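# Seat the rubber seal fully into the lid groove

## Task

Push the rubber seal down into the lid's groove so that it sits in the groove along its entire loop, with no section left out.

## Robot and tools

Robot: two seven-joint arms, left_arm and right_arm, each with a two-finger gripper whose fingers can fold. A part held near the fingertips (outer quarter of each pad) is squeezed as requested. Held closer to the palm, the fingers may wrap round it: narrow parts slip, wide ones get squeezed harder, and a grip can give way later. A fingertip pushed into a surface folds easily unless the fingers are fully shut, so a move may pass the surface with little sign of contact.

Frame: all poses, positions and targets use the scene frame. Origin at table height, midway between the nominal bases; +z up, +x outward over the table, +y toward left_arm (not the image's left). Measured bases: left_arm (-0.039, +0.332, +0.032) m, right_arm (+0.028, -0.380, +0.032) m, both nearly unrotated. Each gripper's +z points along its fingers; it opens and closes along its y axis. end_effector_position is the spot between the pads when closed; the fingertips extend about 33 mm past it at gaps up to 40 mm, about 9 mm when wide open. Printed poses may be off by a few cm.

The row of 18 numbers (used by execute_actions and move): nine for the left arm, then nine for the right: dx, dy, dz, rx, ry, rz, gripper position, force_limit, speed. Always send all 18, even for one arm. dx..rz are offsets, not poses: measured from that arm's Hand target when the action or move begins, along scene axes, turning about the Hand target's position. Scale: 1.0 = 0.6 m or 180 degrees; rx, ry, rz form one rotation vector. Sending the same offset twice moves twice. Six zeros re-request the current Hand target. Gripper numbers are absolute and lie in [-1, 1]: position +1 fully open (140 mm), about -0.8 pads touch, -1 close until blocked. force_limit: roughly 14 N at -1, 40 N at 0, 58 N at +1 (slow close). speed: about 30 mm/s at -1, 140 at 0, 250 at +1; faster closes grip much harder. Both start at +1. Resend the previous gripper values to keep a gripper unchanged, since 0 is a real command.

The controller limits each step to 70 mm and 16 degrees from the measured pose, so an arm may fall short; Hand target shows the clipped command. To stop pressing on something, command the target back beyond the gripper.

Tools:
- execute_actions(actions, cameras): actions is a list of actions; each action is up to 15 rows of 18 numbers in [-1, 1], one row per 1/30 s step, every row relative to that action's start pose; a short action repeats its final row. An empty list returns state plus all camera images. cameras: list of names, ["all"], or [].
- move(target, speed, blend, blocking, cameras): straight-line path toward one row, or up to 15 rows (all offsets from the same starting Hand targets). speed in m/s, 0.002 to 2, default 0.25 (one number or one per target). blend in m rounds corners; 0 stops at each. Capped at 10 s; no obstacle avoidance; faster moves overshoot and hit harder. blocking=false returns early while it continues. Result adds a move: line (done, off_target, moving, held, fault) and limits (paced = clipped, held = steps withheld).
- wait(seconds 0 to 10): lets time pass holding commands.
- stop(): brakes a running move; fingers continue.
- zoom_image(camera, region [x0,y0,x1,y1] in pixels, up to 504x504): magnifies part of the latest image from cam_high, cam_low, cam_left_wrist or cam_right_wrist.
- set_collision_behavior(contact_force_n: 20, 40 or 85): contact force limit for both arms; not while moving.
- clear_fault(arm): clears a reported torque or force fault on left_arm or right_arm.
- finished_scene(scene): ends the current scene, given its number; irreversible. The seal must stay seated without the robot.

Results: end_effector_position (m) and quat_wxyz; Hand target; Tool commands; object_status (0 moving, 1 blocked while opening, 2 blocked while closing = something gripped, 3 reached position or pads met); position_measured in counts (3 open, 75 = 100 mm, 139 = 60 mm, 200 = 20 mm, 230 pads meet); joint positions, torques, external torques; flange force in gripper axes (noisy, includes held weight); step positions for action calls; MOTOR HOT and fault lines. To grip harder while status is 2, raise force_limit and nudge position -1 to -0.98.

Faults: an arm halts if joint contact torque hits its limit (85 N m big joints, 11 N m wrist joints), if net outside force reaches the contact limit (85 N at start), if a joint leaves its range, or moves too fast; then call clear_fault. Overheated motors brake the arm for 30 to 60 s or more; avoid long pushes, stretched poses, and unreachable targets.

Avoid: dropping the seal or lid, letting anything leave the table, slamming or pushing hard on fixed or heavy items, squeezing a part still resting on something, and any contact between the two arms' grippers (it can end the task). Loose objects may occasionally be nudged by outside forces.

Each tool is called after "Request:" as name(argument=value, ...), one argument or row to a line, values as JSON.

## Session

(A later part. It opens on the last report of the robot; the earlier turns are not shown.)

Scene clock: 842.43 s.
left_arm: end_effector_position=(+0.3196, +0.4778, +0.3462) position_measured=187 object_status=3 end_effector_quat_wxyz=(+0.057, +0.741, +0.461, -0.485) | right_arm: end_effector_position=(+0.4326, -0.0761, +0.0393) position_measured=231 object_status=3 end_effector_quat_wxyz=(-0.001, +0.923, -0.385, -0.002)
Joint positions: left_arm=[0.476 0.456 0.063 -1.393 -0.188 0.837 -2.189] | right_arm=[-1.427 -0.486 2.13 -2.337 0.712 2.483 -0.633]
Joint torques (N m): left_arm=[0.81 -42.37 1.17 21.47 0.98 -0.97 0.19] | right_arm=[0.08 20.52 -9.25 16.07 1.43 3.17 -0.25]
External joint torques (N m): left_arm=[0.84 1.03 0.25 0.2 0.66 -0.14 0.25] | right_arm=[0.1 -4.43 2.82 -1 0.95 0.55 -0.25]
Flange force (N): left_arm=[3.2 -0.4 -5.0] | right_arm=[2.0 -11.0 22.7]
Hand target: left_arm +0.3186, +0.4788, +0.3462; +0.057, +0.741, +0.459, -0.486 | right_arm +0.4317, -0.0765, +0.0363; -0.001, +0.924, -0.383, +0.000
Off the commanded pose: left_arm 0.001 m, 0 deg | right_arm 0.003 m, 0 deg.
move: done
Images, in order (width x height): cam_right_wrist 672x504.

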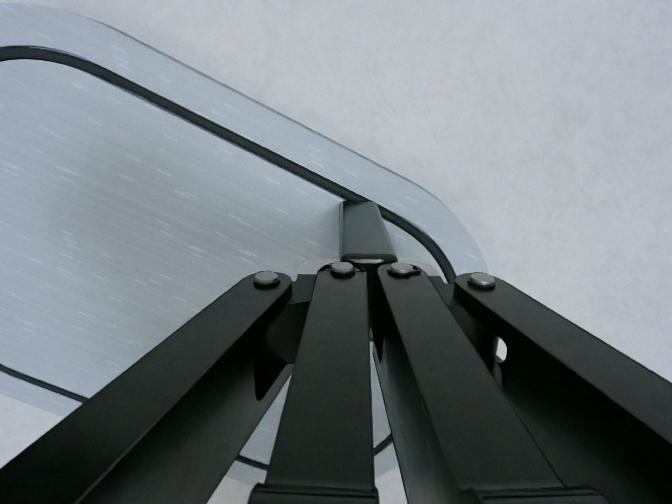

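Request:
move(
  target=[
    [0,0,0,0,0,0,-0.46,1,0,0,0,0.018,0,0,0,-1,-0.5,-1],
    [0,0,0,0,0,0,-0.46,1,0,-0.0134,-0.0064,0.015,0,0,0,-1,-0.5,-1],
    [0,0,0,0,0,0,-0.46,1,0,-0.0134,-0.0064,0,0,0,0,-1,-0.5,-1],
    [0,0,0,0,0,0,-0.46,1,0,-0.0134,-0.0064,0.015,0,0,0,-1,-0.5,-1],
    [0,0,0,0,0,0,-0.46,1,0,-0.0263,-0.0088,0.015,0,0,0,-1,-0.5,-1],
    [0,0,0,0,0,0,-0.46,1,0,-0.0263,-0.0088,0,0,0,0,-1,-0.5,-1],
    [0,0,0,0,0,0,-0.46,1,0,-0.0263,-0.0088,0.02,0,0,0,-1,-0.5,-1],
    [0,0,0,0,0,0,-0.46,1,0,0.04,0,0.28,0,0,0,-1,-0.5,-1],
  ],
  speed=[0.1,0.1,0.04,0.1,0.1,0.04,0.1,0.25],
  cameras=["cam_right_wrist"],
)

Request:
zoom_image(
  camera="cam_right_wrist",
  region=[40, 100, 440, 400],
)

Scene clock: 855.90 s.
left_arm: end_effector_position=(+0.3196, +0.4778, +0.3462) position_measured=187 object_status=3 end_effector_quat_wxyz=(+0.057, +0.741, +0.461, -0.485) | right_arm: end_effector_position=(+0.4575, -0.0760, +0.2049) position_measured=231 object_status=3 end_effector_quat_wxyz=(-0.002, +0.926, -0.378, +0.002)
Joint positions: left_arm=[0.476 0.456 0.063 -1.393 -0.188 0.837 -2.189] | right_arm=[-0.93 -0.33 1.499 -2.201 0.394 2.145 -0.464]
Joint velocities: left_arm=[within noise] | right_arm=[0.001 0.001 -0.001 0 0 -0.005 0.006]
Joint torques (N m): left_arm=[0.8 -42.39 1.16 21.46 1 -0.98 0.18] | right_arm=[0.43 5.32 -10.32 23.27 0.96 2.27 0.36]
External joint torques (N m): left_arm=[0.71 1.08 0.14 0.14 0.65 -0.16 0.24] | right_arm=[0.58 -1.5 -0.01 0.65 0.31 -0.39 0.36]
Flange force (N): left_arm=[3.1 -0.2 -4.8] | right_arm=[0.0 0.0 0.0]
Hand target: left_arm +0.3186, +0.4788, +0.3462; +0.057, +0.741, +0.459, -0.486 | right_arm +0.4557, -0.0765, +0.2043; -0.001, +0.924, -0.383, +0.000
Off the commanded pose: left_arm 0.001 m, 0 deg | right_arm 0.002 m, 1 deg.
move: done
Images, in order (width x height): cam_right_wrist 672x504.

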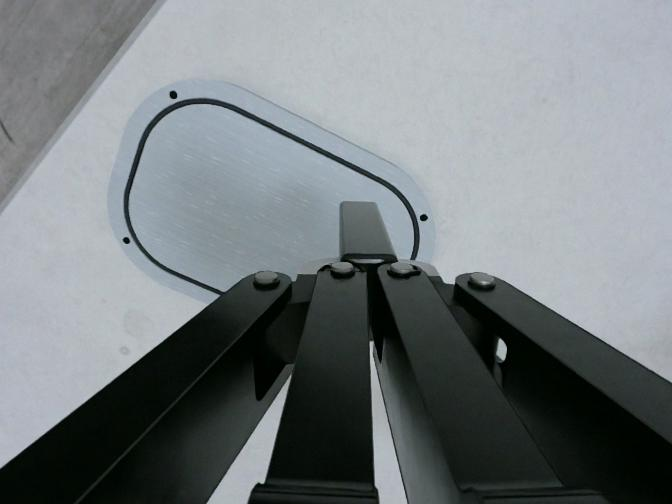

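Scaled by 1.260 from the camera's 672x504 image, which has a finer 960x720 frame.

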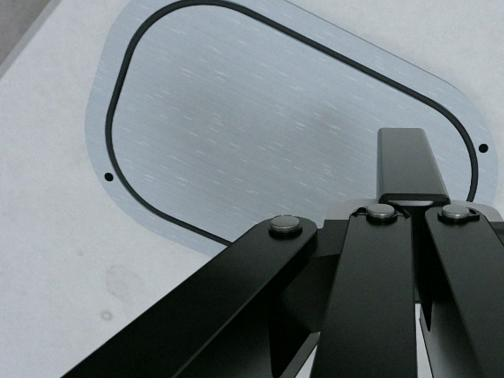

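Request:
zoom_image(
  camera="cam_right_wrist",
  region=[100, 70, 280, 210],
)

Request:
zoom_image(
  camera="cam_right_wrist",
  region=[270, 110, 450, 270],
)

Request:
zoom_image(
  camera="cam_right_wrist",
  region=[90, 170, 250, 310],
)

Scaled by 2.800 from the camera's 672x504 image, which has a finer 960x720 frame.

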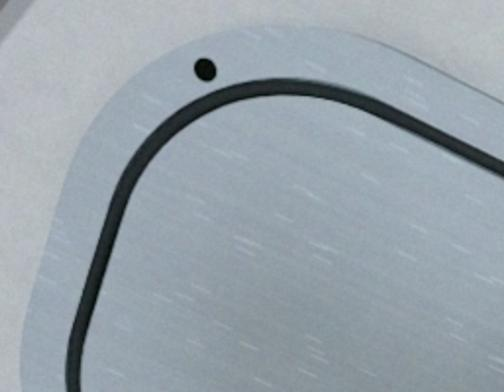

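Scaled by 2.800 from the camera's 672x504 image, which has a finer 960x720 frame.

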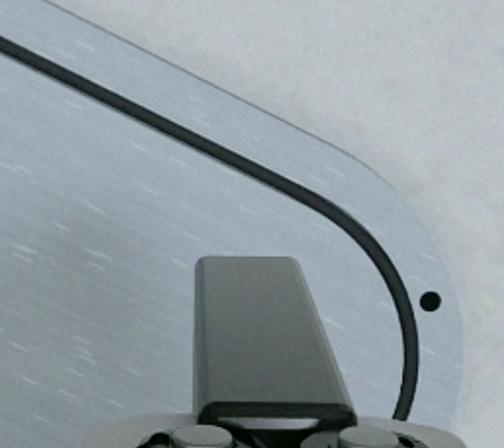

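Scaled by 3.150 from the camera's 672x504 image, which has a finer 960x720 frame.

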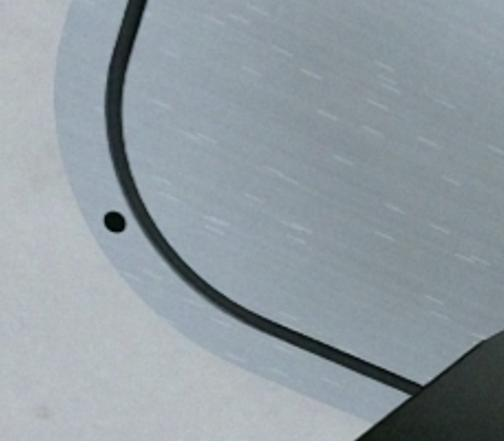

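Request:
move(
  target=[0,0,0,0,0,0,-0.46,1,0,0.159,0.255,-0.225,0,0,0,-1,-0.5,-1],
  speed=0.2,
  cameras=["cam_right_wrist"],
)

Request:
zoom_image(
  camera="cam_right_wrist",
  region=[200, 80, 520, 320],
)

Scene clock: 866.40 s.
left_arm: end_effector_position=(+0.3196, +0.4778, +0.3462) position_measured=187 object_status=3 end_effector_quat_wxyz=(+0.057, +0.741, +0.461, -0.485) | right_arm: end_effector_position=(+0.5528, +0.0761, +0.0708) position_measured=231 object_status=3 end_effector_quat_wxyz=(-0.002, +0.925, -0.379, +0.003)
Joint positions: left_arm=[0.476 0.456 0.063 -1.393 -0.188 0.837 -2.189] | right_arm=[-1.741 -0.871 2.282 -1.569 0.731 2.099 -0.47]
Joint velocities: left_arm=[within noise] | right_arm=[0 0 0.001 0.001 0 -0.002 0.005]
Joint torques (N m): left_arm=[0.75 -42.37 1.16 21.41 0.98 -0.96 0.11] | right_arm=[0.13 43.57 -18 20.32 1.13 2.3 0.43]
External joint torques (N m): left_arm=[0.73 1.38 0.19 -0.03 0.65 -0.14 0.17] | right_arm=[0.08 -1.87 0.38 1.26 0.46 -0.33 0.43]
Flange force (N): left_arm=[3.4 0.1 -4.6] | right_arm=[0.3 -12.4 2.6]
Hand target: left_arm +0.3186, +0.4788, +0.3462; +0.057, +0.741, +0.459, -0.486 | right_arm +0.5511, +0.0765, +0.0693; -0.001, +0.924, -0.383, +0.000
Off the commanded pose: left_arm 0.001 m, 0 deg | right_arm 0.002 m, 1 deg.
move: done
Images, in order (width x height): cam_right_wrist 672x504.

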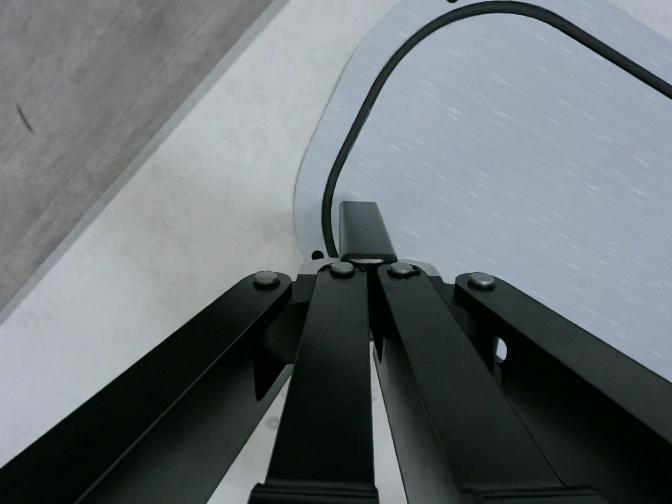

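Scaled by 1.575 from the camera's 672x504 image, which has a finer 960x720 frame.

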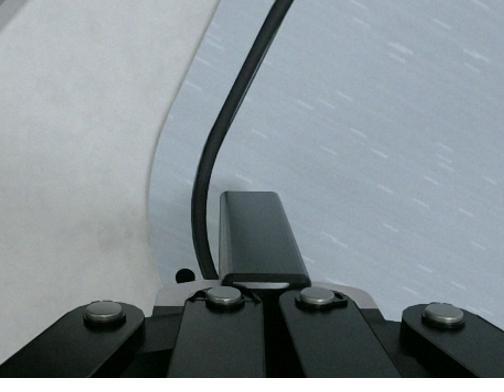

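Request:
move(
  target=[
    [0,0,0,0,0,0,-0.46,1,0,0.0152,0.0082,-0.035,0,0,0,-1,-0.5,-1],
    [0,0,0,0,0,0,-0.46,1,0,0.0152,0.0082,-0.0545,0,0,0,-1,-0.5,-1],
    [0,0,0,0,0,0,-0.46,1,0,0.0152,0.0082,-0.037,0,0,0,-1,-0.5,-1],
    [0,0,0,0,0,0,-0.46,1,0,0.0268,-0.0058,-0.037,0,0,0,-1,-0.5,-1],
    [0,0,0,0,0,0,-0.46,1,0,0.0268,-0.0058,-0.0545,0,0,0,-1,-0.5,-1],
  ],
  speed=[0.1,0.04,0.1,0.1,0.04],
  cameras=["cam_right_wrist"],
)

Request:
zoom_image(
  camera="cam_right_wrist",
  region=[250, 40, 530, 250],
)

Scene clock: 880.07 s.
left_arm: end_effector_position=(+0.3196, +0.4778, +0.3462) position_measured=187 object_status=3 end_effector_quat_wxyz=(+0.057, +0.741, +0.461, -0.485) | right_arm: end_effector_position=(+0.5677, +0.0732, +0.0395) position_measured=231 object_status=3 end_effector_quat_wxyz=(-0.001, +0.923, -0.385, +0.001)
Joint positions: left_arm=[0.476 0.456 0.063 -1.393 -0.188 0.837 -2.189] | right_arm=[-1.805 -0.94 2.324 -1.514 0.759 2.118 -0.477]
Joint velocities: left_arm=[within noise] | right_arm=[0 0 0.002 0 0.001 0.003 -0.001]
Joint torques (N m): left_arm=[0.78 -42.36 1.2 21.49 0.99 -0.97 0.16] | right_arm=[-0.22 44.17 -17.3 18.51 0.91 2.51 -0.16]
External joint torques (N m): left_arm=[0.76 1.19 0.23 0.14 0.66 -0.15 0.22] | right_arm=[-0.09 -3.43 1.24 -0.06 0.25 -0.12 -0.16]
Flange force (N): left_arm=[3.3 -0.1 -5.1] | right_arm=[1.2 -9.3 6.5]
Hand target: left_arm +0.3186, +0.4788, +0.3462; +0.057, +0.741, +0.459, -0.486 | right_arm +0.5672, +0.0730, +0.0366; -0.001, +0.924, -0.383, +0.000
Off the commanded pose: left_arm 0.001 m, 0 deg | right_arm 0.003 m, 0 deg.
move: done
Images, in order (width x height): cam_right_wrist 672x504.

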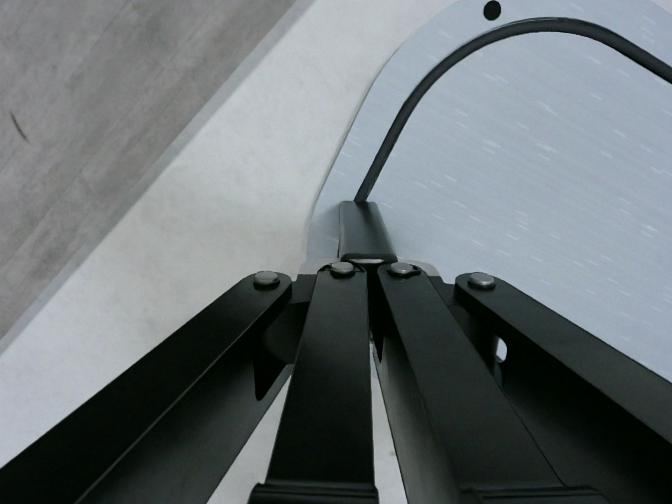

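Scaled by 1.800 from the camera's 672x504 image, which has a finer 960x720 frame.

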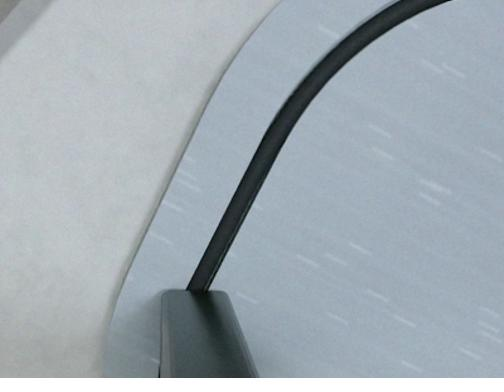

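Request:
move(
  target=[
    [0,0,0,0,0,0,-0.46,1,0,0.0089,-0.0215,0.015,0,0,0,-1,-0.5,-1],
    [0,0,0,0,0,0,-0.46,1,0,0.0089,-0.0215,0,0,0,0,-1,-0.5,-1],
    [0,0,0,0,0,0,-0.46,1,0,0.0089,-0.0215,0.015,0,0,0,-1,-0.5,-1],
    [0,0,0,0,0,0,-0.46,1,0,0.0175,-0.0422,0.015,0,0,0,-1,-0.5,-1],
    [0,0,0,0,0,0,-0.46,1,0,0.0175,-0.0422,0,0,0,0,-1,-0.5,-1],
    [0,0,0,0,0,0,-0.46,1,0,0.0175,-0.0422,0.015,0,0,0,-1,-0.5,-1],
    [0,0,0,0,0,0,-0.46,1,0,0.0263,-0.0648,0.015,0,0,0,-1,-0.5,-1],
    [0,0,0,0,0,0,-0.46,1,0,0.0263,-0.0648,0,0,0,0,-1,-0.5,-1],
  ],
  speed=[0.1,0.05,0.1,0.1,0.05,0.1,0.1,0.05],
  cameras=["cam_right_wrist"],
)

Request:
zoom_image(
  camera="cam_right_wrist",
  region=[200, 80, 520, 320],
)

Scene clock: 892.90 s.
left_arm: end_effector_position=(+0.3196, +0.4778, +0.3462) position_measured=187 object_status=3 end_effector_quat_wxyz=(+0.057, +0.741, +0.461, -0.485) | right_arm: end_effector_position=(+0.5825, +0.0340, +0.0393) position_measured=231 object_status=3 end_effector_quat_wxyz=(+0.000, +0.923, -0.385, -0.001)
Joint positions: left_arm=[0.476 0.456 0.063 -1.393 -0.188 0.837 -2.189] | right_arm=[-1.838 -0.907 2.321 -1.576 0.755 2.14 -0.545]
Joint velocities: left_arm=[within noise] | right_arm=[0.001 0 0 -0.001 0 -0.001 -0.004]
Joint torques (N m): left_arm=[0.77 -42.38 1.15 21.5 0.98 -0.96 0.18] | right_arm=[-0.66 42.73 -16.67 18.62 0.99 3.07 -0.22]
External joint torques (N m): left_arm=[0.78 1.32 0.2 0.06 0.65 -0.15 0.24] | right_arm=[-0.52 -3.67 1.82 0.01 0.33 0.43 -0.22]
Flange force (N): left_arm=[3.5 -0.1 -5.0] | right_arm=[2.5 -10.1 8.7]
Hand target: left_arm +0.3186, +0.4788, +0.3462; +0.057, +0.741, +0.459, -0.486 | right_arm +0.5830, +0.0341, +0.0366; -0.001, +0.924, -0.383, +0.000
Off the commanded pose: left_arm 0.001 m, 0 deg | right_arm 0.003 m, 0 deg.
move: done
Images, in order (width x height): cam_right_wrist 672x504.

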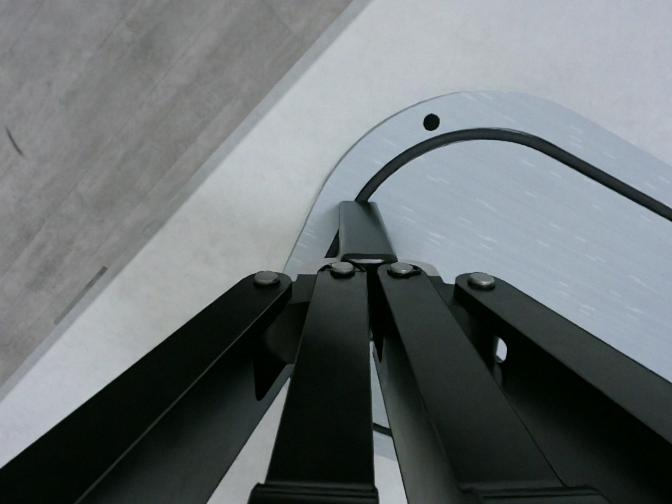

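Scaled by 1.575 from the camera's 672x504 image, which has a finer 960x720 frame.

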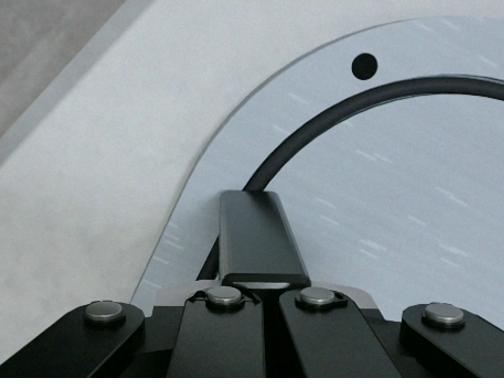

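Request:
move(
  target=[
    [0,0,0,0,0,0,-0.46,1,0,0.0033,-0.02,0.015,0,0,0,-1,-0.5,-1],
    [0,0,0,0,0,0,-0.46,1,0,0.0033,-0.02,0,0,0,0,-1,-0.5,-1],
    [0,0,0,0,0,0,-0.46,1,0,0.0033,-0.02,0.015,0,0,0,-1,-0.5,-1],
    [0,0,0,0,0,0,-0.46,1,0,0.0053,-0.04,0.015,0,0,0,-1,-0.5,-1],
    [0,0,0,0,0,0,-0.46,1,0,0.0053,-0.04,0,0,0,0,-1,-0.5,-1],
    [0,0,0,0,0,0,-0.46,1,0,0.0053,-0.04,0.015,0,0,0,-1,-0.5,-1],
    [0,0,0,0,0,0,-0.46,1,0,0.0012,-0.0618,0.015,0,0,0,-1,-0.5,-1],
    [0,0,0,0,0,0,-0.46,1,0,0.0012,-0.0618,0,0,0,0,-1,-0.5,-1],
  ],
  speed=[0.1,0.05,0.1,0.1,0.05,0.1,0.1,0.05],
  cameras=["cam_right_wrist"],
)

Request:
zoom_image(
  camera="cam_right_wrist",
  region=[200, 80, 520, 320],
)

Scene clock: 906.30 s.
left_arm: end_effector_position=(+0.3196, +0.4778, +0.3462) position_measured=187 object_status=3 end_effector_quat_wxyz=(+0.057, +0.741, +0.461, -0.485) | right_arm: end_effector_position=(+0.5830, -0.0031, +0.0392) position_measured=231 object_status=3 end_effector_quat_wxyz=(+0.000, +0.923, -0.385, -0.001)
Joint positions: left_arm=[0.476 0.456 0.063 -1.393 -0.188 0.837 -2.189] | right_arm=[-1.839 -0.855 2.311 -1.679 0.751 2.183 -0.608]
Joint velocities: left_arm=[within noise] | right_arm=[-0.002 0.001 0 0 0.001 -0.001 -0.006]
Joint torques (N m): left_arm=[0.83 -42.36 1.21 21.44 0.97 -0.99 0.14] | right_arm=[-0.42 40.27 -16.16 18.48 1.05 3.14 -0.21]
External joint torques (N m): left_arm=[1.07 1.16 0.44 0.09 0.66 -0.17 0.2] | right_arm=[-0.32 -3.82 2.03 -0.03 0.4 0.51 -0.21]
Flange force (N): left_arm=[3.4 -0.6 -4.8] | right_arm=[2.6 -9.5 9.7]
Hand target: left_arm +0.3186, +0.4788, +0.3462; +0.057, +0.741, +0.459, -0.486 | right_arm +0.5837, -0.0030, +0.0366; -0.001, +0.924, -0.383, +0.000
Off the commanded pose: left_arm 0.001 m, 0 deg | right_arm 0.003 m, 0 deg.
move: done
Images, in order (width x height): cam_right_wrist 672x504.

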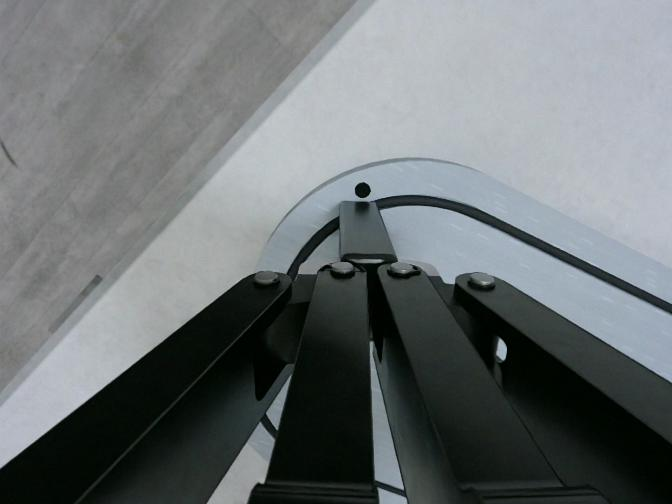

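Scaled by 1.575 from the camera's 672x504 image, which has a finer 960x720 frame.

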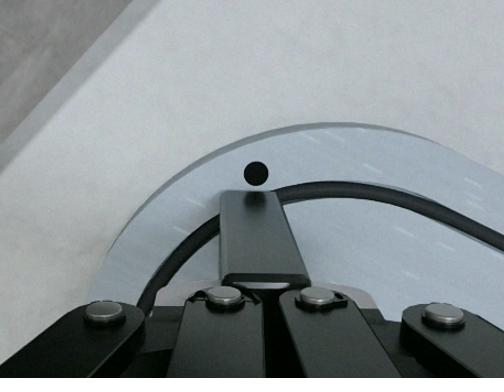

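Request:
move(
  target=[
    [0,0,0,0,0,0,-0.46,1,0,0,0,0.1,0,0,0,-1,-0.5,-1],
    [0,0,0,0,0,0,-0.46,1,0,-0.323,-0.095,0.06,0,0,0,-1,-0.5,-1],
  ],
  speed=[0.12,0.2],
  cameras=["cam_right_wrist"],
)

Request:
zoom_image(
  camera="cam_right_wrist",
  region=[200, 80, 520, 320],
)

Scene clock: 914.43 s.
left_arm: end_effector_position=(+0.3196, +0.4778, +0.3462) position_measured=187 object_status=3 end_effector_quat_wxyz=(+0.057, +0.741, +0.461, -0.485) | right_arm: end_effector_position=(+0.3887, -0.0597, +0.0726) position_measured=231 object_status=3 end_effector_quat_wxyz=(+0.001, +0.926, -0.378, -0.002)
Joint positions: left_arm=[0.476 0.456 0.063 -1.393 -0.188 0.837 -2.189] | right_arm=[-1.106 -0.407 1.885 -2.42 0.633 2.447 -0.519]
Joint velocities: left_arm=[within noise] | right_arm=[0 0 -0.001 -0.001 0.001 0.003 0.006]
Joint torques (N m): left_arm=[0.84 -42.36 1.21 21.47 0.97 -0.96 0.15] | right_arm=[0.92 15.15 -11.61 18.83 0.98 2.7 0.44]
External joint torques (N m): left_arm=[0.8 1.47 0.22 -0.04 0.64 -0.14 0.22] | right_arm=[0.96 -1.64 -0.53 0.65 0.48 0.08 0.44]
Flange force (N): left_arm=[3.7 0.1 -4.9] | right_arm=[-3.1 0.2 -3.4]
Hand target: left_arm +0.3186, +0.4788, +0.3462; +0.057, +0.741, +0.459, -0.486 | right_arm +0.3899, -0.0600, +0.0726; -0.001, +0.924, -0.383, +0.000
Off the commanded pose: left_arm 0.001 m, 0 deg | right_arm 0.001 m, 1 deg.
move: done
Images, in order (width x height): cam_right_wrist 672x504.

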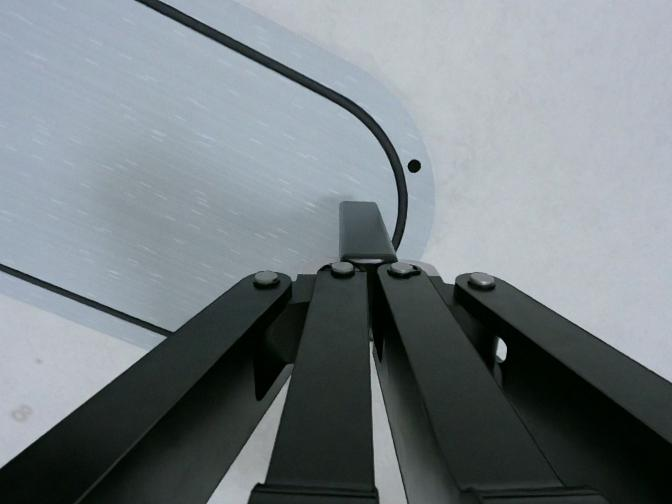

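Scaled by 1.575 from the camera's 672x504 image, which has a finer 960x720 frame.

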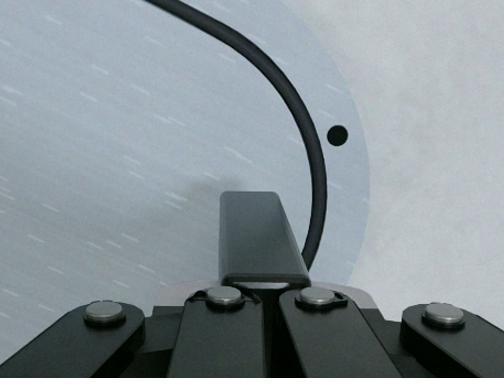

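Request:
move(
  target=[
    [0,0,0,0,0,0,-0.46,1,0,0.0642,-0.0642,-0.04,0,0,0,-1,-0.5,-1],
    [0,0,0,0,0,0,-0.46,1,0,0.0642,-0.0642,-0.06,0,0,0,-1,-0.5,-1],
    [0,0,0,0,0,0,-0.46,1,0,0.0642,-0.0642,-0.044,0,0,0,-1,-0.5,-1],
    [0,0,0,0,0,0,-0.46,1,0,0.0432,-0.0642,-0.044,0,0,0,-1,-0.5,-1],
    [0,0,0,0,0,0,-0.46,1,0,0.0432,-0.0642,-0.06,0,0,0,-1,-0.5,-1],
  ],
  speed=[0.1,0.04,0.1,0.1,0.04],
  cameras=["cam_right_wrist"],
)

Request:
zoom_image(
  camera="cam_right_wrist",
  region=[200, 80, 520, 320],
)

Scene clock: 925.37 s.
left_arm: end_effector_position=(+0.3196, +0.4778, +0.3462) position_measured=187 object_status=3 end_effector_quat_wxyz=(+0.057, +0.741, +0.461, -0.485) | right_arm: end_effector_position=(+0.4170, -0.0979, +0.0395) position_measured=231 object_status=3 end_effector_quat_wxyz=(-0.002, +0.923, -0.385, -0.002)
Joint positions: left_arm=[0.476 0.456 0.063 -1.393 -0.188 0.837 -2.189] | right_arm=[-1.357 -0.438 2.063 -2.425 0.708 2.521 -0.654]
Joint velocities: left_arm=[within noise] | right_arm=[-0.002 0.001 0.003 0 -0.001 0.003 -0.003]
Joint torques (N m): left_arm=[0.8 -42.37 1.14 21.46 0.98 -0.96 0.12] | right_arm=[-0.05 17.17 -7.45 15.27 1.39 3.09 -0.11]
External joint torques (N m): left_arm=[0.92 1.31 0.28 0.03 0.67 -0.14 0.18] | right_arm=[-0.01 -4.24 3.56 -1.52 0.93 0.46 -0.11]
Flange force (N): left_arm=[3.5 -0.2 -4.8] | right_arm=[2.5 -12.9 28.8]
Hand target: left_arm +0.3186, +0.4788, +0.3462; +0.057, +0.741, +0.459, -0.486 | right_arm +0.4158, -0.0985, +0.0366; -0.001, +0.924, -0.383, +0.000
Off the commanded pose: left_arm 0.001 m, 0 deg | right_arm 0.003 m, 0 deg.
move: done
Images, in order (width x height): cam_right_wrist 672x504.

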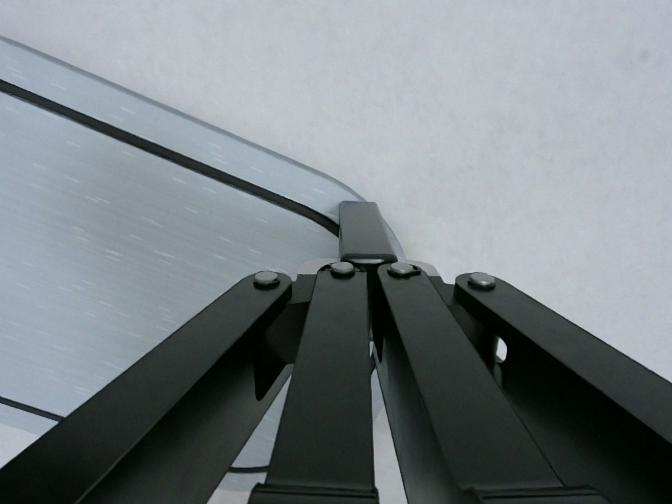

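Scaled by 1.575 from the camera's 672x504 image, which has a finer 960x720 frame.

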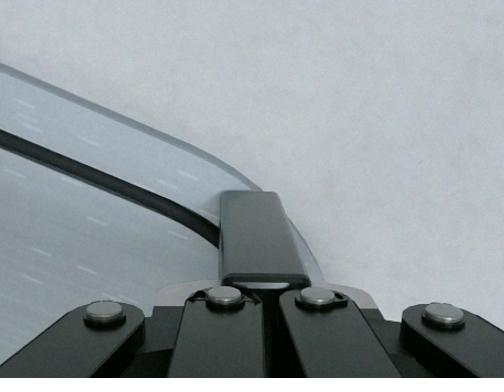

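Request:
move(
  target=[
    [0,0,0,0,0,0,-0.46,1,0,0,0,0.017,0,0,0,-1,-0.5,-1],
    [0,0,0,0,0,0,-0.46,1,0,-0.0082,0.0175,0.017,0,0,0,-1,-0.5,-1],
    [0,0,0,0,0,0,-0.46,1,0,-0.0082,0.0175,0,0,0,0,-1,-0.5,-1],
    [0,0,0,0,0,0,-0.46,1,0,-0.0082,0.0175,0.017,0,0,0,-1,-0.5,-1],
    [0,0,0,0,0,0,-0.46,1,0,-0.0245,0.0175,0.017,0,0,0,-1,-0.5,-1],
    [0,0,0,0,0,0,-0.46,1,0,-0.0245,0.0175,0,0,0,0,-1,-0.5,-1],
  ],
  speed=[0.1,0.1,0.04,0.1,0.1,0.04],
  cameras=["cam_right_wrist"],
)

Request:
zoom_image(
  camera="cam_right_wrist",
  region=[200, 80, 520, 320],
)

Scene clock: 937.17 s.
left_arm: end_effector_position=(+0.3196, +0.4778, +0.3462) position_measured=187 object_status=3 end_effector_quat_wxyz=(+0.057, +0.741, +0.461, -0.485) | right_arm: end_effector_position=(+0.4026, -0.0869, +0.0398) position_measured=231 object_status=3 end_effector_quat_wxyz=(-0.002, +0.923, -0.385, -0.002)
Joint positions: left_arm=[0.476 0.456 0.063 -1.393 -0.188 0.837 -2.189] | right_arm=[-1.291 -0.437 2.037 -2.441 0.721 2.523 -0.626]
Joint velocities: left_arm=[within noise] | right_arm=[-0.001 0.001 0.002 0 0 0.003 -0.003]
Joint torques (N m): left_arm=[0.82 -42.39 1.13 21.44 0.95 -0.96 0.13] | right_arm=[-0.09 16 -7.51 14.8 1.37 3.06 -0.16]
External joint torques (N m): left_arm=[0.86 1.14 0.22 0.12 0.63 -0.13 0.19] | right_arm=[-0.12 -4.56 3.49 -1.87 0.92 0.44 -0.16]
Flange force (N): left_arm=[3.2 -0.2 -4.8] | right_arm=[2.3 -13.1 30.1]
Hand target: left_arm +0.3186, +0.4788, +0.3462; +0.057, +0.741, +0.459, -0.486 | right_arm +0.4011, -0.0880, +0.0366; -0.001, +0.924, -0.383, +0.000
Off the commanded pose: left_arm 0.001 m, 0 deg | right_arm 0.004 m, 0 deg.
move: off_target (right_arm)
Images, in order (width x height): cam_right_wrist 672x504.

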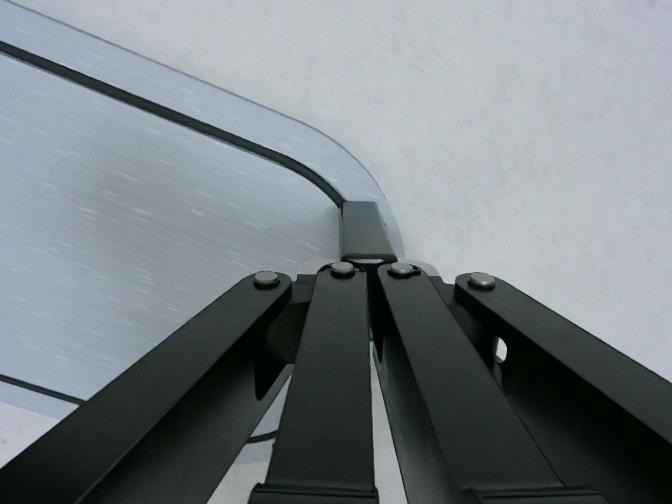

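Scaled by 1.575 from the camera's 672x504 image, which has a finer 960x720 frame.

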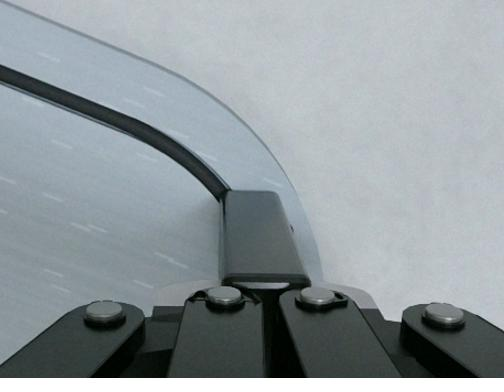

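Request:
move(
  target=[
    [0,0,0,0,0,0,-0.46,1,0,0.0397,0.0023,0.017,0,0,0,-1,-0.5,-1],
    [0,0,0,0,0,0,-0.46,1,0,0.0397,0.0023,0,0,0,0,-1,-0.5,-1],
    [0,0,0,0,0,0,-0.46,1,0,0.0397,0.0023,0.017,0,0,0,-1,-0.5,-1],
    [0,0,0,0,0,0,-0.46,1,0,0.0198,-0.0012,0.017,0,0,0,-1,-0.5,-1],
    [0,0,0,0,0,0,-0.46,1,0,0.0198,-0.0012,0,0,0,0,-1,-0.5,-1],
    [0,0,0,0,0,0,-0.46,1,0,0.0198,-0.0012,0.017,0,0,0,-1,-0.5,-1],
    [0,0,0,0,0,0,-0.46,1,0,-0.0175,0.0058,0.017,0,0,0,-1,-0.5,-1],
    [0,0,0,0,0,0,-0.46,1,0,-0.0175,0.0058,0.0005,0,0,0,-1,-0.5,-1],
  ],
  speed=[0.1,0.05,0.1,0.1,0.05,0.1,0.1,0.04],
  cameras=["cam_right_wrist"],
)

Request:
zoom_image(
  camera="cam_right_wrist",
  region=[200, 80, 520, 320],
)

Scene clock: 949.20 s.
left_arm: end_effector_position=(+0.3196, +0.4778, +0.3462) position_measured=187 object_status=3 end_effector_quat_wxyz=(+0.057, +0.741, +0.461, -0.485) | right_arm: end_effector_position=(+0.3918, -0.0843, +0.0393) position_measured=231 object_status=3 end_effector_quat_wxyz=(-0.001, +0.923, -0.385, -0.002)
Joint positions: left_arm=[0.476 0.456 0.063 -1.393 -0.188 0.837 -2.189] | right_arm=[-1.24 -0.434 2.012 -2.461 0.729 2.527 -0.613]
Joint velocities: left_arm=[within noise] | right_arm=[-0.002 0 0.003 -0.001 0 0.003 -0.002]
Joint torques (N m): left_arm=[0.81 -42.44 1.18 21.45 0.97 -0.99 0.14] | right_arm=[-0.17 15.9 -7.02 15.19 1.42 3.08 -0.29]
External joint torques (N m): left_arm=[0.83 1.13 0.25 0.08 0.64 -0.17 0.2] | right_arm=[-0.13 -3.78 4.03 -1.4 0.96 0.44 -0.29]
Flange force (N): left_arm=[3.1 -0.3 -4.6] | right_arm=[2.5 -15.0 32.8]
Hand target: left_arm +0.3186, +0.4788, +0.3462; +0.057, +0.741, +0.459, -0.486 | right_arm +0.3906, -0.0845, +0.0369; -0.001, +0.924, -0.383, +0.000
Off the commanded pose: left_arm 0.001 m, 0 deg | right_arm 0.003 m, 0 deg.
move: done
Images, in order (width x height): cam_right_wrist 672x504.

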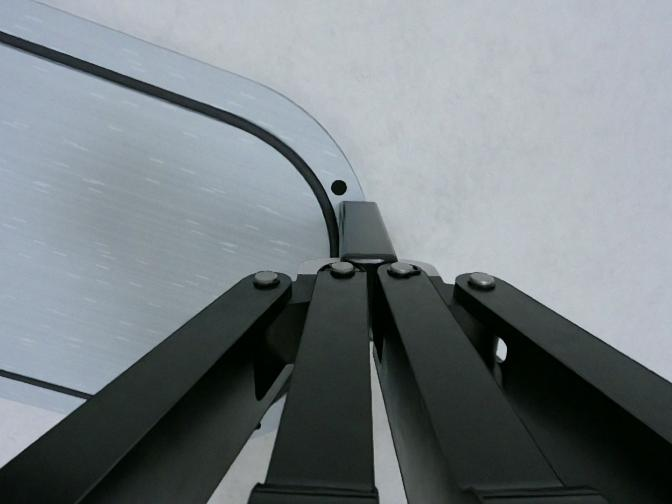

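Scaled by 1.575 from the camera's 672x504 image, which has a finer 960x720 frame.

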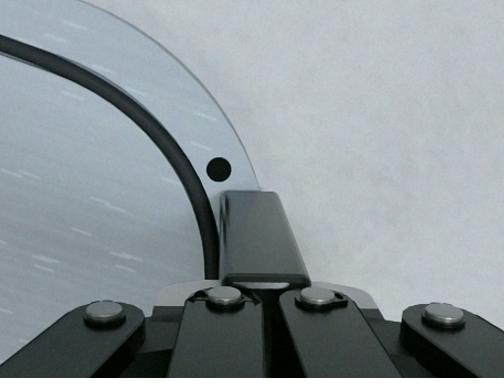

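Request:
move(
  target=[
    [0,0,0,0,0,0,-0.46,1,0,0,0,0.017,0,0,0,-1,-0.5,-1],
    [0,0,0,0,0,0,-0.46,1,0,0.014,0.0163,0.017,0,0,0,-1,-0.5,-1],
    [0,0,0,0,0,0,-0.46,1,0,0.014,0.0163,0.0005,0,0,0,-1,-0.5,-1],
    [0,0,0,0,0,0,-0.46,1,0,0.014,0.0163,0.017,0,0,0,-1,-0.5,-1],
    [0,0,0,0,0,0,-0.46,1,0,0.0047,0.0257,0.017,0,0,0,-1,-0.5,-1],
    [0,0,0,0,0,0,-0.46,1,0,0.0047,0.0257,0.0005,0,0,0,-1,-0.5,-1],
  ],
  speed=[0.1,0.1,0.04,0.1,0.1,0.04],
  cameras=["cam_right_wrist"],
)

Request:
zoom_image(
  camera="cam_right_wrist",
  region=[200, 80, 520, 320],
)

Scene clock: 959.10 s.
left_arm: end_effector_position=(+0.3196, +0.4778, +0.3462) position_measured=187 object_status=3 end_effector_quat_wxyz=(+0.057, +0.741, +0.461, -0.485) | right_arm: end_effector_position=(+0.3942, -0.0687, +0.0397) position_measured=231 object_status=3 end_effector_quat_wxyz=(-0.001, +0.923, -0.385, -0.002)
Joint positions: left_arm=[0.476 0.456 0.063 -1.393 -0.188 0.837 -2.189] | right_arm=[-1.253 -0.463 2.037 -2.42 0.742 2.503 -0.599]
Joint torques (N m): left_arm=[0.82 -42.37 1.26 21.45 1.01 -0.96 0.16] | right_arm=[-0.63 17.26 -8.36 15.6 1.45 3.1 -0.19]
External joint torques (N m): left_arm=[0.87 1.08 0.35 0.11 0.69 -0.15 0.22] | right_arm=[-0.73 -3.92 3.3 -1.02 0.99 0.48 -0.19]
Flange force (N): left_arm=[3.2 -0.5 -4.6] | right_arm=[3.2 -15.1 29.3]
Hand target: left_arm +0.3186, +0.4788, +0.3462; +0.057, +0.741, +0.459, -0.486 | right_arm +0.3934, -0.0691, +0.0372; -0.001, +0.924, -0.383, +0.000
Off the commanded pose: left_arm 0.001 m, 0 deg | right_arm 0.003 m, 0 deg.
move: done
Images, in order (width x height): cam_right_wrist 672x504.

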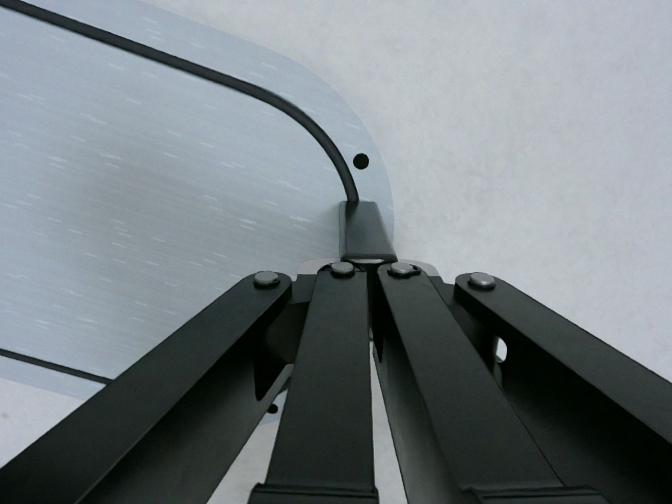

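Scaled by 1.575 from the camera's 672x504 image, which has a finer 960x720 frame.

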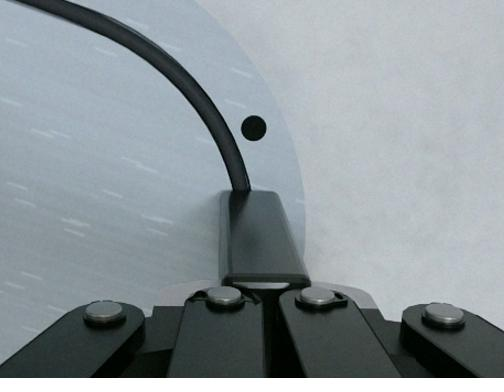

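Request:
move(
  target=[
    [0,0,0,0,0,0,-0.46,1,0,0,0,0.017,0,0,0,-1,-0.5,-1],
    [0,0,0,0,0,0,-0.46,1,0,-0.0105,0.0105,0.017,0,0,0,-1,-0.5,-1],
    [0,0,0,0,0,0,-0.46,1,0,-0.0105,0.0105,0,0,0,0,-1,-0.5,-1],
    [0,0,0,0,0,0,-0.46,1,0,-0.0105,0.0105,0.017,0,0,0,-1,-0.5,-1],
    [0,0,0,0,0,0,-0.46,1,0,-0.0187,0.0233,0.017,0,0,0,-1,-0.5,-1],
    [0,0,0,0,0,0,-0.46,1,0,-0.0187,0.0233,0,0,0,0,-1,-0.5,-1],
  ],
  speed=[0.1,0.1,0.04,0.1,0.1,0.04],
  cameras=["cam_right_wrist"],
)

Request:
zoom_image(
  camera="cam_right_wrist",
  region=[200, 80, 520, 320],
)

Scene clock: 970.70 s.
left_arm: end_effector_position=(+0.3196, +0.4778, +0.3462) position_measured=187 object_status=3 end_effector_quat_wxyz=(+0.057, +0.741, +0.461, -0.485) | right_arm: end_effector_position=(+0.3829, -0.0548, +0.0395) position_measured=231 object_status=3 end_effector_quat_wxyz=(-0.001, +0.923, -0.385, -0.002)
Joint positions: left_arm=[0.476 0.456 0.063 -1.393 -0.188 0.837 -2.189] | right_arm=[-1.21 -0.474 2.031 -2.416 0.755 2.497 -0.569]
Joint torques (N m): left_arm=[0.8 -42.31 1.19 21.52 0.99 -0.99 0.13] | right_arm=[-0.21 17.71 -8.03 15.56 1.37 3.13 -0.23]
External joint torques (N m): left_arm=[0.81 1.27 0.24 0.13 0.66 -0.18 0.19] | right_arm=[-0.26 -3.55 4.02 -1.09 0.9 0.49 -0.23]
Flange force (N): left_arm=[3.4 0.0 -5.3] | right_arm=[1.7 -14.0 29.3]
Hand target: left_arm +0.3186, +0.4788, +0.3462; +0.057, +0.741, +0.459, -0.486 | right_arm +0.3822, -0.0551, +0.0372; -0.001, +0.924, -0.383, +0.000
Off the commanded pose: left_arm 0.001 m, 0 deg | right_arm 0.002 m, 0 deg.
move: done
Images, in order (width x height): cam_right_wrist 672x504.

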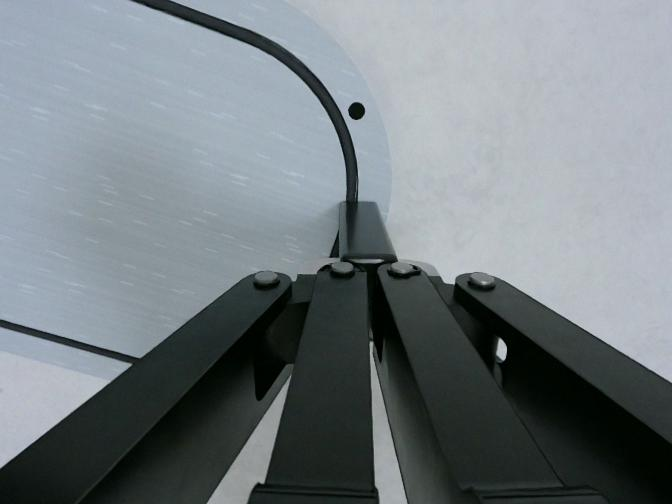

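Scaled by 1.575 from the camera's 672x504 image, which has a finer 960x720 frame.

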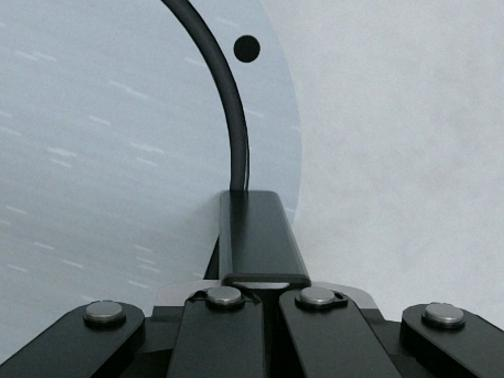

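Request:
move(
  target=[
    [0,0,0,0,0,0,-0.46,1,0,0,0,0.017,0,0,0,-1,-0.5,-1],
    [0,0,0,0,0,0,-0.46,1,0,-0.0058,0.0175,0.017,0,0,0,-1,-0.5,-1],
    [0,0,0,0,0,0,-0.46,1,0,-0.0058,0.0175,0,0,0,0,-1,-0.5,-1],
    [0,0,0,0,0,0,-0.46,1,0,-0.0058,0.0175,0.017,0,0,0,-1,-0.5,-1],
    [0,0,0,0,0,0,-0.46,1,0,-0.0122,0.036,0.017,0,0,0,-1,-0.5,-1],
    [0,0,0,0,0,0,-0.46,1,0,-0.0122,0.036,0,0,0,0,-1,-0.5,-1],
  ],
  speed=[0.1,0.1,0.04,0.1,0.1,0.04],
  cameras=["cam_right_wrist"],
)

Request:
zoom_image(
  camera="cam_right_wrist",
  region=[200, 80, 520, 320],
)

Scene clock: 980.33 s.
left_arm: end_effector_position=(+0.3196, +0.4778, +0.3462) position_measured=187 object_status=3 end_effector_quat_wxyz=(+0.057, +0.741, +0.461, -0.485) | right_arm: end_effector_position=(+0.3755, -0.0337, +0.0394) position_measured=231 object_status=3 end_effector_quat_wxyz=(-0.001, +0.923, -0.385, -0.002)
Joint positions: left_arm=[0.476 0.456 0.063 -1.393 -0.188 0.837 -2.189] | right_arm=[-1.191 -0.499 2.047 -2.383 0.768 2.477 -0.534]
Joint torques (N m): left_arm=[0.81 -42.33 1.19 21.5 0.98 -0.98 0.12] | right_arm=[-0.02 19.5 -8.59 16.44 1.41 3.4 -0.19]
External joint torques (N m): left_arm=[0.88 1.08 0.29 0.21 0.65 -0.16 0.18] | right_arm=[-0.1 -2.93 4.08 -0.2 0.94 0.78 -0.19]
Flange force (N): left_arm=[3.2 -0.2 -5.3] | right_arm=[0.6 -13.8 26.7]
Hand target: left_arm +0.3186, +0.4788, +0.3462; +0.057, +0.741, +0.459, -0.486 | right_arm +0.3749, -0.0335, +0.0372; -0.001, +0.924, -0.383, +0.000
Off the commanded pose: left_arm 0.001 m, 0 deg | right_arm 0.002 m, 0 deg.
move: done
Images, in order (width x height): cam_right_wrist 672x504.

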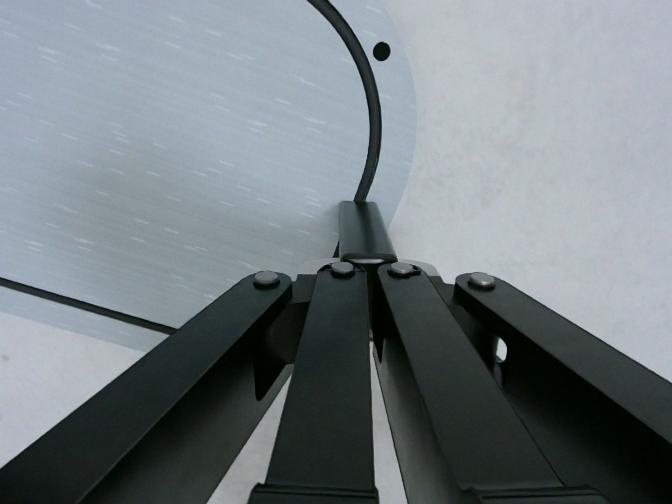

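Scaled by 1.575 from the camera's 672x504 image, which has a finer 960x720 frame.

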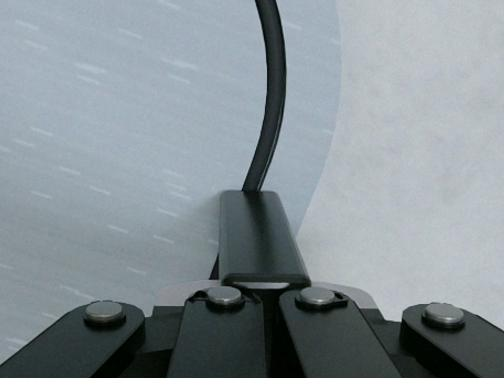

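Request:
move(
  target=[
    [0,0,0,0,0,0,-0.46,1,0,0,0,0.017,0,0,0,-1,-0.5,-1],
    [0,0,0,0,0,0,-0.46,1,0,-0.0058,0.0175,0.017,0,0,0,-1,-0.5,-1],
    [0,0,0,0,0,0,-0.46,1,0,-0.0058,0.0175,0,0,0,0,-1,-0.5,-1],
    [0,0,0,0,0,0,-0.46,1,0,-0.0058,0.0175,0.017,0,0,0,-1,-0.5,-1],
    [0,0,0,0,0,0,-0.46,1,0,-0.0117,0.035,0.017,0,0,0,-1,-0.5,-1],
    [0,0,0,0,0,0,-0.46,1,0,-0.0117,0.035,0,0,0,0,-1,-0.5,-1],
  ],
  speed=[0.1,0.1,0.04,0.1,0.1,0.04],
  cameras=["cam_right_wrist"],
)

Request:
move(
  target=[
    [0,0,0,0,0,0,-0.46,1,0,0,0,0.06,0,0,0,-1,-0.5,-1],
    [0,0,0,0,0,0,-0.46,1,0,-0.05,0.08,0.34,0,0,0,-1,-0.5,-1],
  ],
  speed=[0.12,0.25],
  cameras=["cam_right_wrist"],
)

Request:
zoom_image(
  camera="cam_right_wrist",
  region=[150, 0, 450, 240],
)

Scene clock: 992.77 s.
left_arm: end_effector_position=(+0.3196, +0.4778, +0.3462) position_measured=187 object_status=3 end_effector_quat_wxyz=(+0.057, +0.741, +0.461, -0.485) | right_arm: end_effector_position=(+0.3681, -0.0122, +0.0394) position_measured=231 object_status=3 end_effector_quat_wxyz=(+0.000, +0.923, -0.384, -0.001)
Joint positions: left_arm=[0.476 0.456 0.063 -1.393 -0.188 0.837 -2.189] | right_arm=[-1.175 -0.528 2.062 -2.346 0.782 2.454 -0.5]
Joint velocities: left_arm=[within noise] | right_arm=[-0.003 -0.001 0.004 0.001 0.002 -0.001 0]
Joint torques (N m): left_arm=[0.86 -42.35 1.25 21.45 0.97 -0.97 0.15] | right_arm=[-0.02 20.1 -10.64 16.13 1.36 3.04 -0.21]
External joint torques (N m): left_arm=[0.67 1.25 0.16 0.08 0.62 -0.15 0.21] | right_arm=[-0.1 -3.68 2.81 -0.57 0.87 0.41 -0.21]
Flange force (N): left_arm=[3.3 0.1 -4.9] | right_arm=[0.3 -11.3 20.8]
Hand target: left_arm +0.3186, +0.4788, +0.3462; +0.057, +0.741, +0.459, -0.486 | right_arm +0.3679, -0.0125, +0.0372; -0.001, +0.924, -0.383, +0.000
Off the commanded pose: left_arm 0.001 m, 0 deg | right_arm 0.002 m, 0 deg.
move: done
Images, in order (width x height): cam_right_wrist 672x504.

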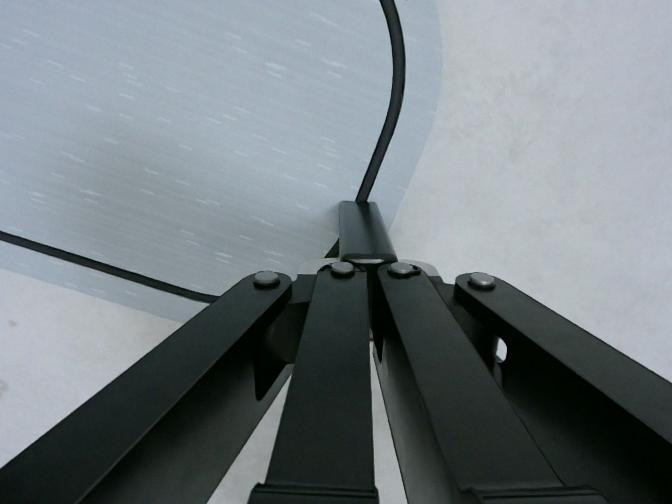

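Scene clock: 995.50 s.
left_arm: end_effector_position=(+0.3196, +0.4778, +0.3462) position_measured=187 object_status=3 end_effector_quat_wxyz=(+0.057, +0.741, +0.461, -0.485) | right_arm: end_effector_position=(+0.3395, +0.0360, +0.2417) position_measured=231 object_status=3 end_effector_quat_wxyz=(-0.002, +0.926, -0.378, +0.002)
Joint positions: left_arm=[0.476 0.456 0.063 -1.393 -0.188 0.837 -2.189] | right_arm=[-0.539 -0.47 1.359 -2.16 0.508 2.006 -0.241]
Joint velocities: left_arm=[within noise] | right_arm=[-0.001 0.001 -0.001 -0.001 0.001 -0.002 0.006]
Joint torques (N m): left_arm=[0.84 -42.38 1.23 21.52 0.97 -0.95 0.18] | right_arm=[0.88 5.37 -14.5 22.66 1.21 2.27 0.31]
External joint torques (N m): left_arm=[0.9 1.27 0.32 0.1 0.64 -0.14 0.24] | right_arm=[0.83 -1.28 -0.49 0.65 0.52 -0.35 0.31]
Flange force (N): left_arm=[3.5 -0.2 -5.1] | right_arm=[-2.1 8.2 -4.7]
Hand target: left_arm +0.3186, +0.4788, +0.3462; +0.057, +0.741, +0.459, -0.486 | right_arm +0.3379, +0.0355, +0.2412; -0.001, +0.924, -0.383, +0.000
Off the commanded pose: left_arm 0.001 m, 0 deg | right_arm 0.002 m, 1 deg.
move: done
Images, in order (width x height): cam_right_wrist 672x504.

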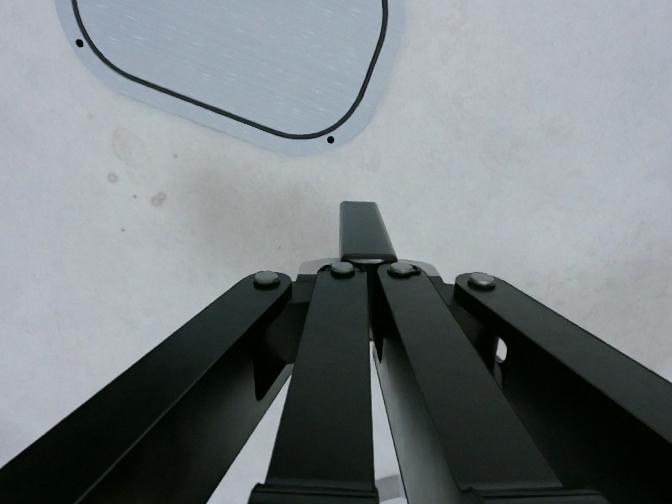

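Scaled by 1.680 from the camera's 672x504 image, which has a finer 960x720 frame.

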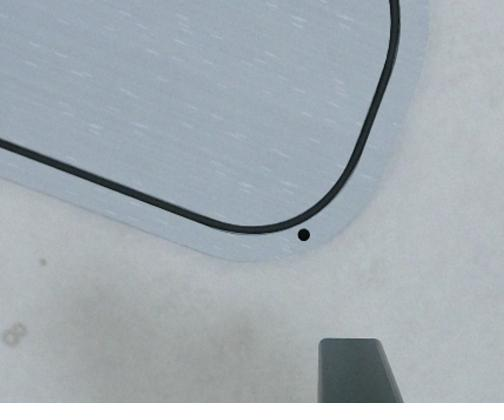

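Request:
finished_scene(
  scene=2,
)

The scene is finished: the task was done.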